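# Pull the shoelace's loose knot down onto the shoe

## Task

Draw the lace's slack knot down until it sits snugly on the shoe, and make sure the shoe is still upright on the table at the end; a toppled shoe means failure.

## Robot and tools

Robot: two arms, left_arm and right_arm, each a six-joint arm ending in a two-finger parallel gripper with a wrist camera. Joint drives are cheap and have play; the elbow-outward joints are weaker. Bases in the scene frame: left_arm at (+0.023, +0.281, 0) m, right_arm at (+0.024, -0.346, 0) m, each turned slightly about z. A camera stand sits behind the arms.

Frames. Scene frame: origin at table-top height midway between the arms, +z up, +x outward over the table, left_arm on the +y side (arm names do not match image sides). Reported end_effector_position (m) and end_effector_quat_wxyz are in the scene frame; the position is the point between the finger pads, about 1 cm short of the tips. Gripper axes: fingers point along +z, they open and close along y. Printed poses can be a few cm off.

execute_actions(actions, cameras): actions is a list of actions; each action is a list of 1 to 15 rows, one per 1/30 s step; a short action repeats its last row until step 15. Every row has 14 numbers in [-1, 1]: left_arm dx, dy, dz, rx, ry, rz, opening, then right_arm's same seven. The six pose numbers are an offset, not a pose, measured from that arm's Hand target as it stood when the action began, along the Hand target's own axes; every row is measured from that same start, but each new action or call starts afresh, so sending the same offset again moves further. Scale: 1.0 = 0.6 m or 180 degrees; rx, ry, rz form a single rotation vector. Opening is absolute: +1 fully open (0.094 m), -1 closed. To leave an arm alone send six zeros and repeat its current opening (0 is a real half-open command). Images arrive only with an empty actions list or when cameras names them.

move(target, speed, blend, opening_speed, grip_force, blocking, cameras): target is one 14-number row or a list of up to 15 rows, same layout and scale as above; every row is an offset from the Hand targets at the start of the move, not from the previous row. Straight paths, all ending together, capped at 10 s. speed: m/s per path, 0.002 to 2.9 (default 0.25), turns up to twice that in rad/s; one value or one per target. blend: corner-rounding distance in m for a list (0 = stop at each). opening_speed: rate on the -1..+1 scale per second, at least 0.2. grip_force: newtons per finger pad, 10 to 50, one value or one per arm; stays set; low values close slowly. blocking=false returns after about 0.5 s while the move runs on. The result adds a move: line (done, off_target, moving, held, fault, plus limits such as paced or held). done means at rest within 10 mm and 2 degrees; it says nothing about contact. Paths do not avoid obstacles or the other arm; faster moves lag, stray and hit harder, and targets set beyond a contact press harder. Avoid paths near an arm's own base (the elbow can whip round).

wait(seconds): 0 to 3600, sends nothing new; a running move continues and may end it early. stop(): brakes the running move. zoom_image(camera, region): region [x0, y0, x1, y1] in pixels of that camera's latest image, at most 504x504; cameras cam_high, cam_low, cam_left_wrist, cam_right_wrist (each 672x504). read_manual gives only licence text. finished_scene(scene) ends the scene irreversibly; after ending scene 1, make no further call in that reply.

Results: Hand target is the last commanded pose after clipping (orientation is clipped to within 40 degrees of the measured one each step); the gripper often rests short of it by up to a few cm from friction and weight, so resend the remaining gap as an offset. grip_measured is the measured opening on the -1..+1 scale (reads up to ~2.5 mm wide when empty); the last Joint positions number per arm is the opening in metres. Joint torques follow joint order, positive toward larger angles, with offsets and noise; joints 1-3 wrap at ±28 N m. Joint velocities "within noise" means still. Tool commands shows current gripper commands. MOTOR HOT appears at 75 °C; at 90 °C the arm folds and stops for the scene; at 100 °C it collapses. Holding loads, stretched poses and pushing into unreachable targets heat motors.

Gripping: squeeze grows about 1 N per 0.001 below first touch, then jumps to the force limit around 20 N; close slowly on soft things and open well above grip_measured to release.

Avoid: dropping or releasing moving parts, fast hits, hard pushes on fixed or heavy things (fails the scene), arm-to-arm contact or gripping the other arm's fingers, strain on wrist camera cables, anything leaving the table, and knocking the shoe over. Thinking time lets the scene run on while the robot holds its last command.

Each tool is called after "Call:" as name([rows], argument=value, ...), one row to a line, values as JSON.

## Session

Call:
execute_actions(actions=[])

Call:
zoom_image(camera="cam_high", region=[245, 180, 455, 340])

Scene clock: 0.00 s.
left_arm: end_effector_position=(+0.4221, +0.3376, +0.1076) grip_measured=+1.000 end_effector_quat_wxyz=(+0.590, -0.063, +0.804, +0.043) | right_arm: end_effector_position=(+0.4252, -0.3527, +0.1042) grip_measured=+1.000 end_effector_quat_wxyz=(+0.585, +0.000, +0.811, +0.012)
Joint positions: left_arm=[0.09 1.531 0.379 0.845 -0.02 -0.011 0.094] | right_arm=[-0.02 1.525 0.377 0.826 -0.065 -0.002 0.094]
Joint velocities: within noise
Joint torques (N m): no reading
Motor temperatures (°C): left_arm=[29 33 39 33 29 28 29] | right_arm=[29 37 36 30 27 28 29]
Heat: left arm: 39 °C; right arm: 37 °C.
Hand target: left_arm +0.4259, +0.3372, +0.1183; +0.603, -0.059, +0.795, +0.043 | right_arm +0.4275, -0.3516, +0.1107; +0.593, -0.005, +0.805, +0.012
Tool commands: left_gripper/opening=+1.0 right_gripper/opening=+1.0
camera_calibration:
cam_left_wrist: T_world_to_cam=[[0.15414, -0.98785, -0.0199, 0.27422], [-0.6548, -0.08705, -0.75077, 0.42586], [0.73992, 0.12876, -0.66026, -0.1978]] pos_world=[0.38294, 0.33343, 0.19458]
cam_right_wrist: T_world_to_cam=[[0.02668, -0.99941, -0.02177, -0.36053], [-0.69026, -0.00267, -0.72356, 0.4054], [0.72307, 0.03433, -0.68992, -0.13601]] pos_world=[0.3878, -0.35457, 0.19164]

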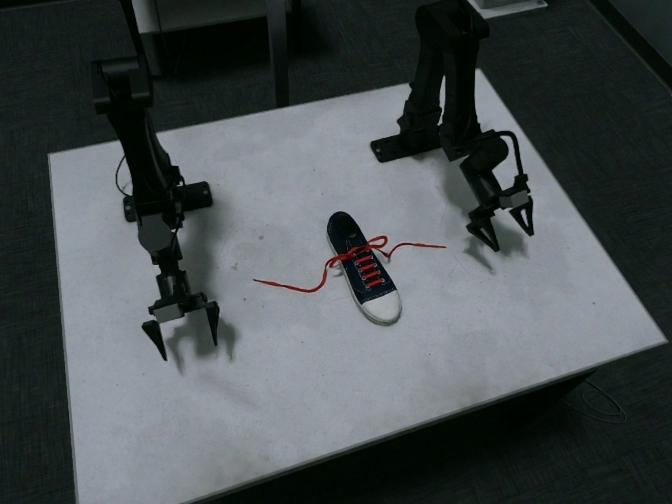

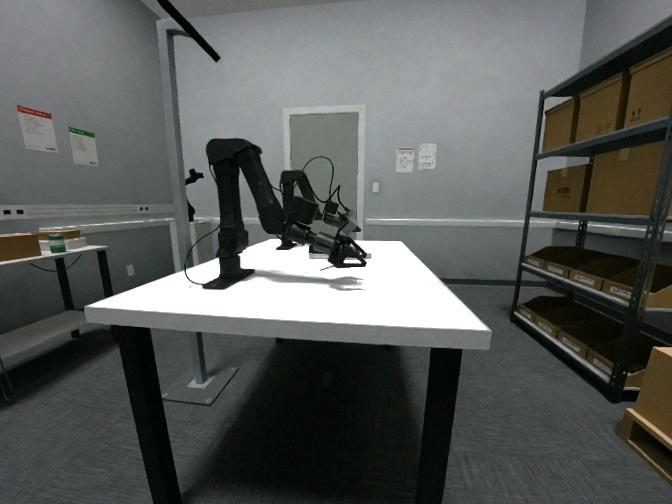

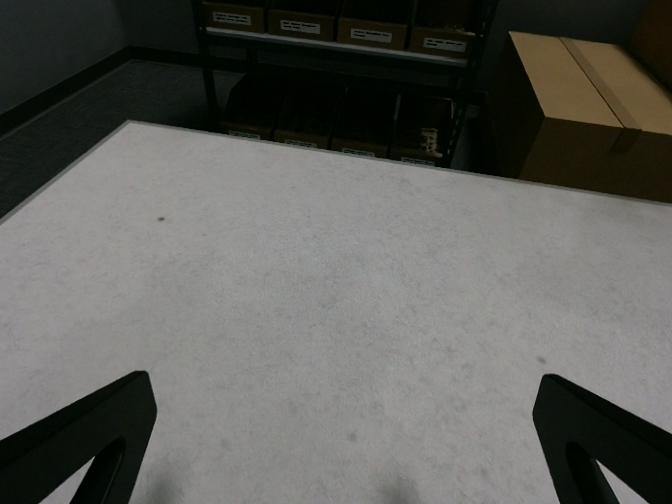

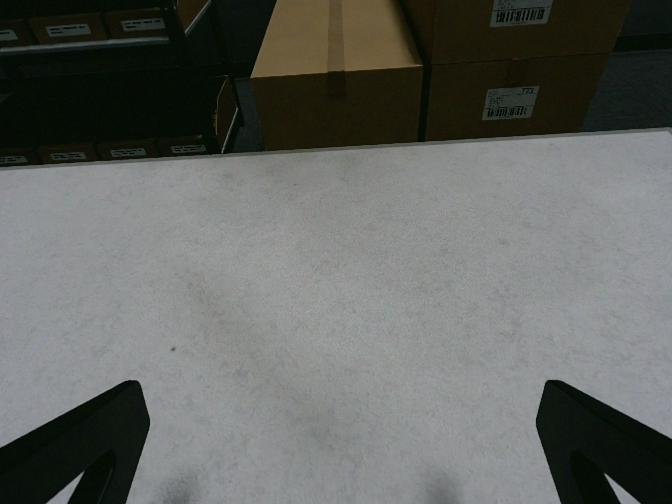

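Scaled by 2.400 from the camera's image (finer frame: 960x720).

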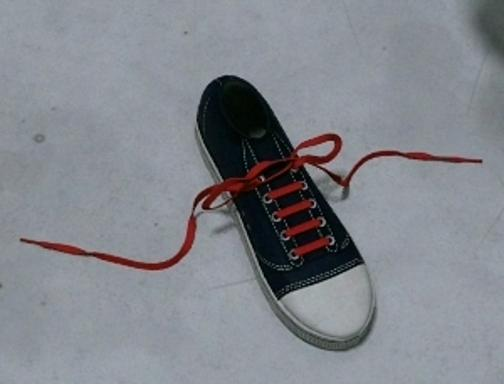

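Call:
move(target=[0.101,-0.234,-0.185,-0.211,0.374,-0.277,1,0.052,0.343,-0.153,-0.221,0.3617,-0.3066,1], cameras=["cam_high","cam_left_wrist","cam_right_wrist"])

Scene clock: 22.47 s.
left_arm: end_effector_position=(+0.3177, +0.1822, +0.0843) grip_measured=+1.000 end_effector_quat_wxyz=(-0.003, -0.545, +0.839, +0.003) | right_arm: end_effector_position=(+0.3228, -0.1512, +0.1083) grip_measured=+1.000 end_effector_quat_wxyz=(+0.000, -0.530, +0.848, +0.000)
Joint positions: left_arm=[-0.366 1.741 1.326 -1.164 0.001 -1.478 0.094] | right_arm=[0.603 1.897 1.618 -1.293 -0.001 -0.542 0.094]
Joint torques (N m): left_arm=[0.06 -6.58 10.13 0.5 0.05 -0.13] | right_arm=[0.18 -6.6 9.73 0.06 0.04 -0.13]
Heat: left arm: 42 °C; right arm: 38 °C.
Hand target: left_arm +0.3244, +0.1803, +0.0902; +0.000, -0.552, +0.834, +0.000 | right_arm +0.3261, -0.1479, +0.1111; -0.001, -0.538, +0.843, +0.001
Off the commanded pose: left_arm 0.009 m, 1 deg | right_arm 0.005 m, 1 deg.
move: done
cam_left_wrist: T_world_to_cam=[[0.90388, -0.42738, -0.01844, -0.20417], [-0.38396, -0.82955, 0.40548, 0.2783], [-0.18859, -0.35943, -0.91392, 0.28939]] pos_world=[0.34597, 0.24763, 0.14787]
cam_right_wrist: T_world_to_cam=[[0.89916, -0.43738, -0.01446, -0.35384], [-0.39013, -0.81611, 0.42633, -0.00624], [-0.19827, -0.3777, -0.90445, 0.19228]] pos_world=[0.35384, -0.08723, 0.17145]

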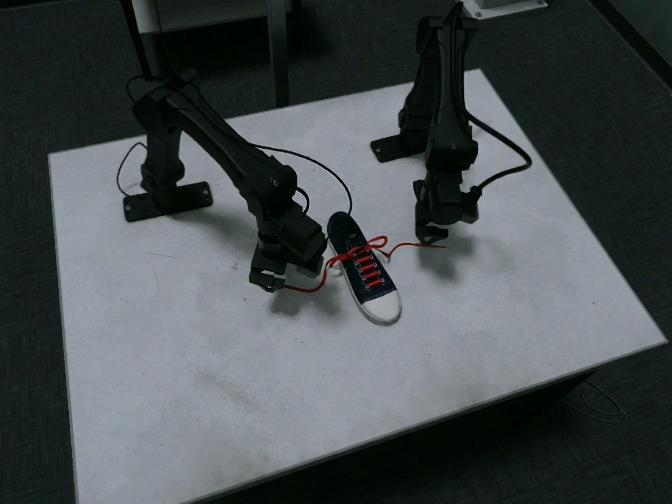

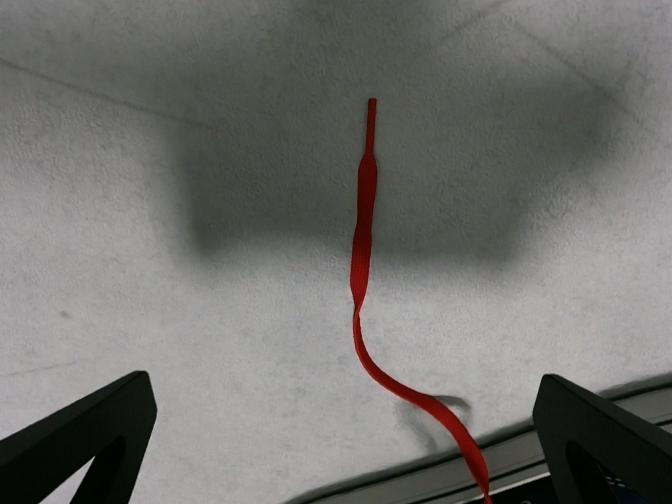

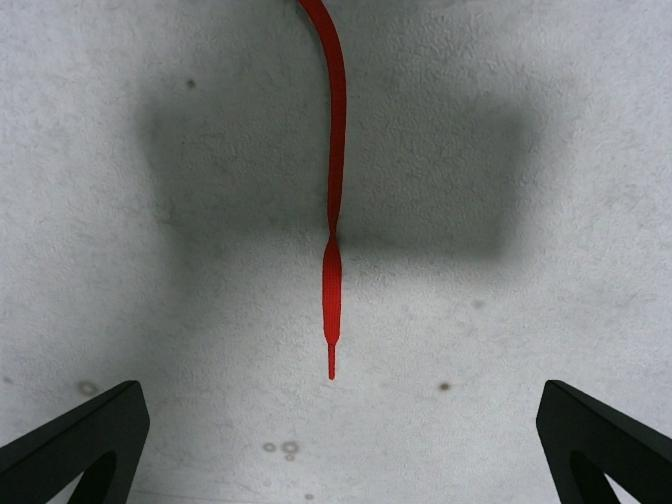

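Call:
move([
  [0,0,0.138,0,0,0,1,0,0,0.137,0,0,0,1],
  [0,0,0.138,0,0,0,-1,0,0,0.137,0,0,0,-1],
], speed=0.08, opening_speed=0.8, cameras=["cam_left_wrist","cam_right_wrist"])

Scene clock: 31.73 s.
left_arm: end_effector_position=(+0.3268, +0.1788, +0.0168) grip_measured=-0.965 end_effector_quat_wxyz=(+0.002, -0.545, +0.838, -0.005) | right_arm: end_effector_position=(+0.3308, -0.1498, +0.0426) grip_measured=-0.939 end_effector_quat_wxyz=(+0.010, -0.530, +0.848, -0.008)
Joint positions: left_arm=[-0.366 1.835 1.161 -0.885 0.003 -1.479 0.002] | right_arm=[0.603 1.946 1.42 -1.024 0.016 -0.543 0.003]
Joint torques (N m): left_arm=[0.03 -6.86 4.22 0.95 0.04 -0.12] | right_arm=[0.16 -6.38 4.23 0.51 -0.12 -0.12]
Heat: left arm: 42 °C; right arm: 38 °C.
Hand target: left_arm +0.3243, +0.1803, +0.0074; +0.000, -0.552, +0.834, +0.000 | right_arm +0.3260, -0.1479, +0.0290; -0.001, -0.538, +0.843, +0.001
Off the commanded pose: left_arm 0.010 m, 1 deg | right_arm 0.015 m, 2 deg.
move: off_target (right_arm); target 2's new opening was sent with right_arm's hand 0.016 m and 2 deg from that target
cam_left_wrist: T_world_to_cam=[[0.90473, -0.42599, 0.00178, -0.21585], [-0.39016, -0.82695, 0.40487, 0.30791], [-0.171, -0.367, -0.91437, 0.22381]] pos_world=[0.3537, 0.24482, 0.08036]
cam_right_wrist: T_world_to_cam=[[0.89961, -0.43655, 0.01093, -0.36247], [-0.40074, -0.81536, 0.41784, 0.03004], [-0.1735, -0.38028, -0.90845, 0.12651]] pos_world=[0.36007, -0.08563, 0.10634]

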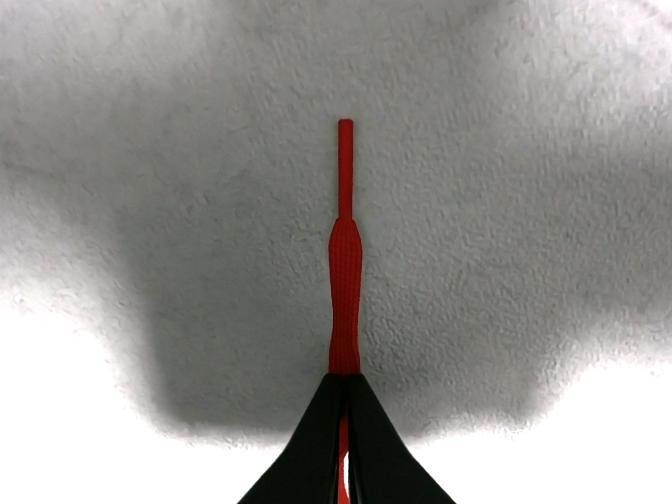

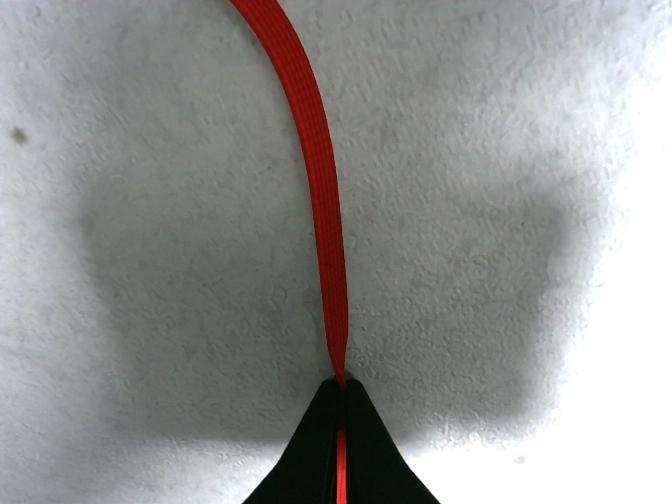

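Call:
move([
  [-0.02,0.008,-0.047,0,0,0,-1,0.02,-0.01,-0.048,0,0,0,-1],
  [-0.207,0.068,-0.047,0,0,0,-1,0.178,-0.099,-0.048,0,0,0,-1],
], speed=0.07, blend=0.01, cameras=["cam_high"])

Call:
zoom_image(camera="cam_high", region=[250, 195, 430, 330])

Scene clock: 40.13 s.
left_arm: end_effector_position=(+0.3278, +0.3075, +0.0239) grip_measured=-0.966 end_effector_quat_wxyz=(-0.015, -0.552, +0.833, +0.007) | right_arm: end_effector_position=(+0.3374, -0.2704, +0.0525) grip_measured=-0.940 end_effector_quat_wxyz=(-0.012, -0.533, +0.846, -0.003)
Joint positions: left_arm=[0.045 1.811 1.161 -0.953 0.003 -1.085 0.002] | right_arm=[0.269 1.822 1.295 -1.066 0.013 -0.882 0.003]
Joint torques (N m): left_arm=[0.66 -9.55 8.38 0.49 0.03 0.08] | right_arm=[-0.46 -9.57 4.53 0.23 -0.1 -0.11]
Heat: left arm: 41 °C; right arm: 39 °C.
Hand target: left_arm +0.3351, +0.3107, +0.0355; +0.000, -0.552, +0.834, +0.000 | right_arm +0.3350, -0.2698, +0.0576; -0.001, -0.538, +0.843, +0.001
Off the commanded pose: left_arm 0.014 m, 2 deg | right_arm 0.006 m, 2 deg.
move: off_target (left_arm)

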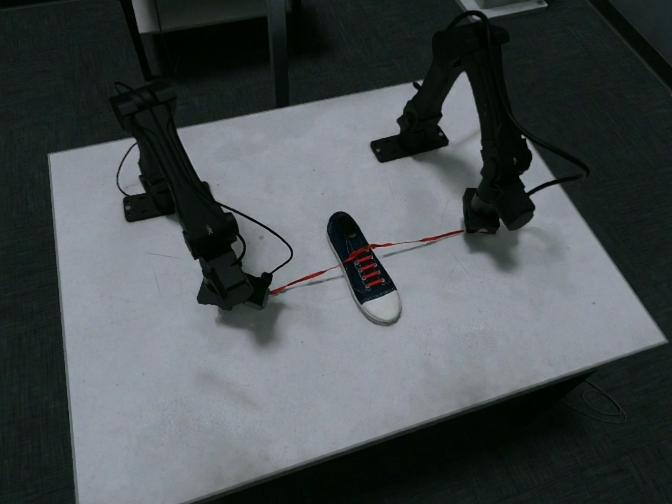

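Scaled by 2.800 from the camera's image (finer frame: 960x720).

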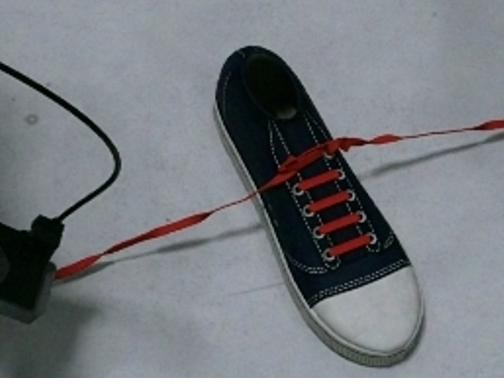

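Call:
move(target=[-0.054,0.023,0,0,0,0,-1,0.053,-0.0245,0,0,0,0,-1], speed=0.04, cameras=["cam_high"])

Call:
zoom_image(camera="cam_high", region=[310, 205, 410, 280])

Scene clock: 47.70 s.
left_arm: end_effector_position=(+0.3255, +0.3410, +0.0265) grip_measured=-0.966 end_effector_quat_wxyz=(-0.013, -0.555, +0.832, +0.003) | right_arm: end_effector_position=(+0.3360, -0.3057, +0.0530) grip_measured=-0.940 end_effector_quat_wxyz=(-0.015, -0.533, +0.846, +0.000)
Joint positions: left_arm=[0.155 1.811 1.172 -0.959 0.004 -0.981 0.002] | right_arm=[0.161 1.798 1.266 -1.066 0.013 -0.991 0.003]
Joint torques (N m): left_arm=[0.62 -8.02 9.54 0.51 0.02 0.08] | right_arm=[-0.24 -9.25 4.57 0.27 -0.09 -0.15]
Heat: left arm: 41 °C; right arm: 39 °C.
Hand target: left_arm +0.3351, +0.3458, +0.0355; +0.000, -0.552, +0.834, +0.000 | right_arm +0.3349, -0.3048, +0.0576; -0.001, -0.538, +0.843, +0.001
Off the commanded pose: left_arm 0.014 m, 2 deg | right_arm 0.005 m, 2 deg.
move: off_target (left_arm)

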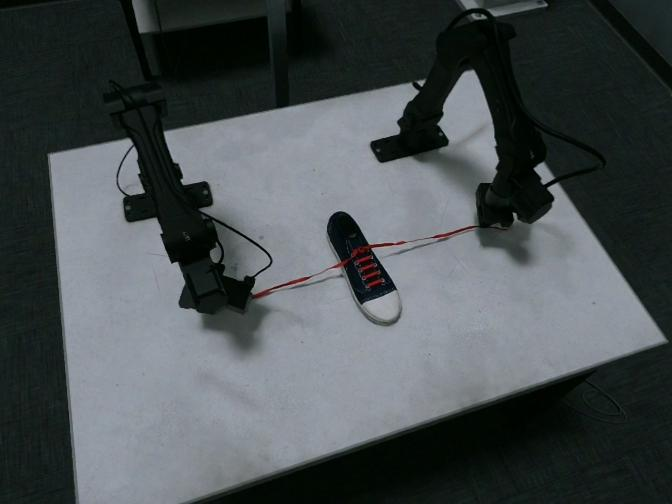

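Scaled by 5.040 from the camera's image (finer frame: 960x720).

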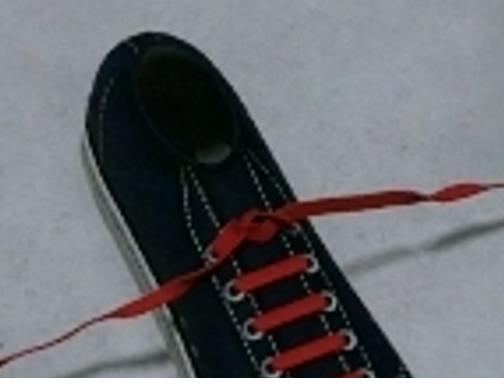

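Call:
move(target=[-0.039,0.0165,0.01,0,0,0,-1,0.038,-0.0175,0.01,0,0,0,-1], speed=0.03, cameras=["cam_high"])

Call:
zoom_image(camera="cam_high", region=[310, 205, 410, 280])

Scene clock: 56.17 s.
left_arm: end_effector_position=(+0.3251, +0.3550, +0.0252) grip_measured=-0.966 end_effector_quat_wxyz=(-0.020, -0.550, +0.835, -0.013) | right_arm: end_effector_position=(+0.3329, -0.3230, +0.0472) grip_measured=-0.940 end_effector_quat_wxyz=(-0.012, -0.536, +0.844, +0.017)
Joint positions: left_arm=[0.219 1.825 1.183 -0.959 0.038 -0.906 0.002] | right_arm=[0.089 1.796 1.24 -1.052 -0.018 -1.071 0.003]
Joint torques (N m): left_arm=[1.8 -6.89 9.68 0.67 -0.28 0.1] | right_arm=[-1.07 -9.24 4.19 0.37 0.05 -0.1]
Heat: left arm: 42 °C; right arm: 40 °C.
Hand target: left_arm +0.3351, +0.3712, +0.0295; +0.000, -0.552, +0.834, +0.000 | right_arm +0.3350, -0.3300, +0.0516; -0.001, -0.538, +0.843, +0.001
Off the commanded pose: left_arm 0.020 m, 3 deg | right_arm 0.008 m, 2 deg.
move: off_target (left_arm)

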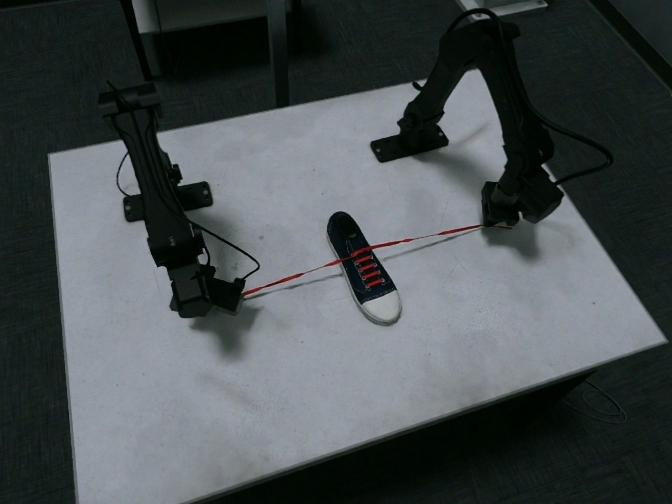

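Scaled by 5.040 from the camera's image (finer frame: 960x720).

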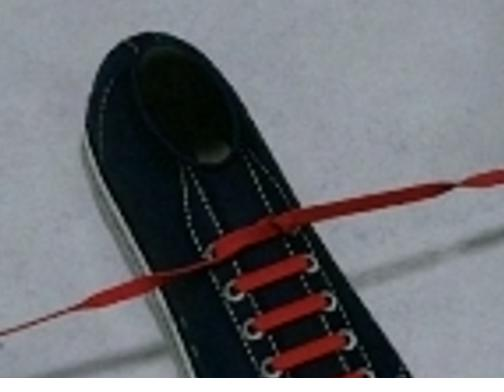

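One more like before, then relax and release.

Call:
move([
  [-0.028,0.012,0.005,0,0,0,-1,0.03,-0.013,0.005,0,0,0,-1],
  [0.05,-0.02,0.01,0,0,0,-1,-0.045,0.02,0.005,0,0,0,-1],
  [0.05,-0.02,0.01,0,0,0,0,-0.045,0.02,0.005,0,0,0,0],
  [0.05,-0.02,-0.19,0,0,0,0,-0.045,0.02,-0.19,0,0,0,0],
], speed=[0.04,0.1,0.1,0.15], cameras=["cam_high","cam_low"])

Call:
zoom_image(camera="cam_high", region=[310, 205, 410, 280])

Call:
zoom_image(camera="cam_low", region=[290, 225, 390, 300])

Scene clock: 70.63 s.
left_arm: end_effector_position=(+0.3288, +0.3342, +0.1283) grip_measured=-0.002 end_effector_quat_wxyz=(-0.026, -0.548, +0.836, -0.005) | right_arm: end_effector_position=(+0.3326, -0.3019, +0.1565) grip_measured=-0.001 end_effector_quat_wxyz=(-0.010, -0.544, +0.839, +0.004)
Joint positions: left_arm=[0.146 1.759 1.521 -1.378 0.029 -0.973 0.047] | right_arm=[0.167 1.746 1.619 -1.465 0.001 -1.011 0.047]
Joint torques (N m): left_arm=[-0.49 -9.42 10.21 0.47 -0.2 -0.12] | right_arm=[0.18 -6.71 9.61 0.03 0 0.1]
Heat: left arm: 42 °C; right arm: 41 °C.
Hand target: left_arm +0.3345, +0.3389, +0.1436; +0.000, -0.552, +0.834, +0.000 | right_arm +0.3356, -0.3004, +0.1656; -0.001, -0.538, +0.843, +0.001
Off the commanded pose: left_arm 0.017 m, 3 deg | right_arm 0.010 m, 1 deg.
move: off_target (left_arm); target 3's new opening was sent with left_arm's hand 0.006 m and 3 deg from that target

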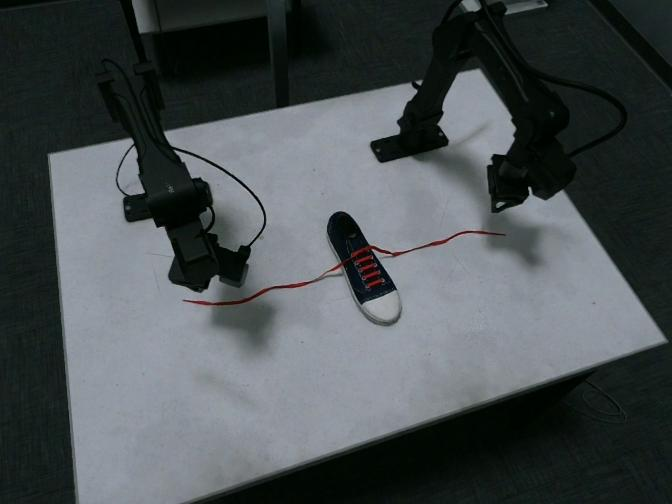

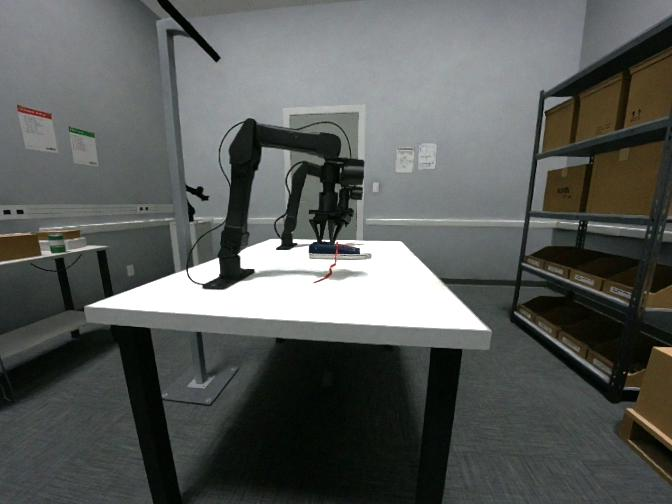

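Scaled by 5.040 from the camera's image (finer frame: 960x720).

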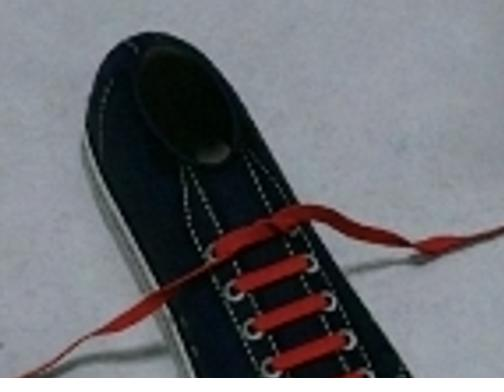

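Scaled by 5.040 from the camera's image (finer frame: 960x720).

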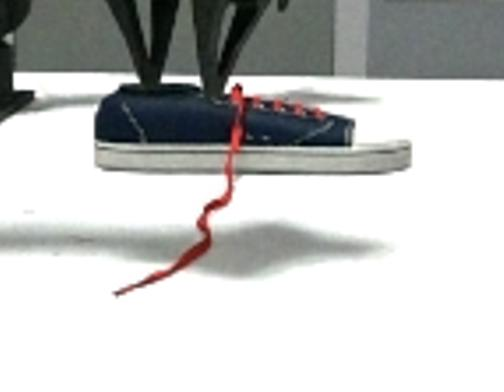

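Call:
finished_scene(scene=3)

The scene is finished: the task was done.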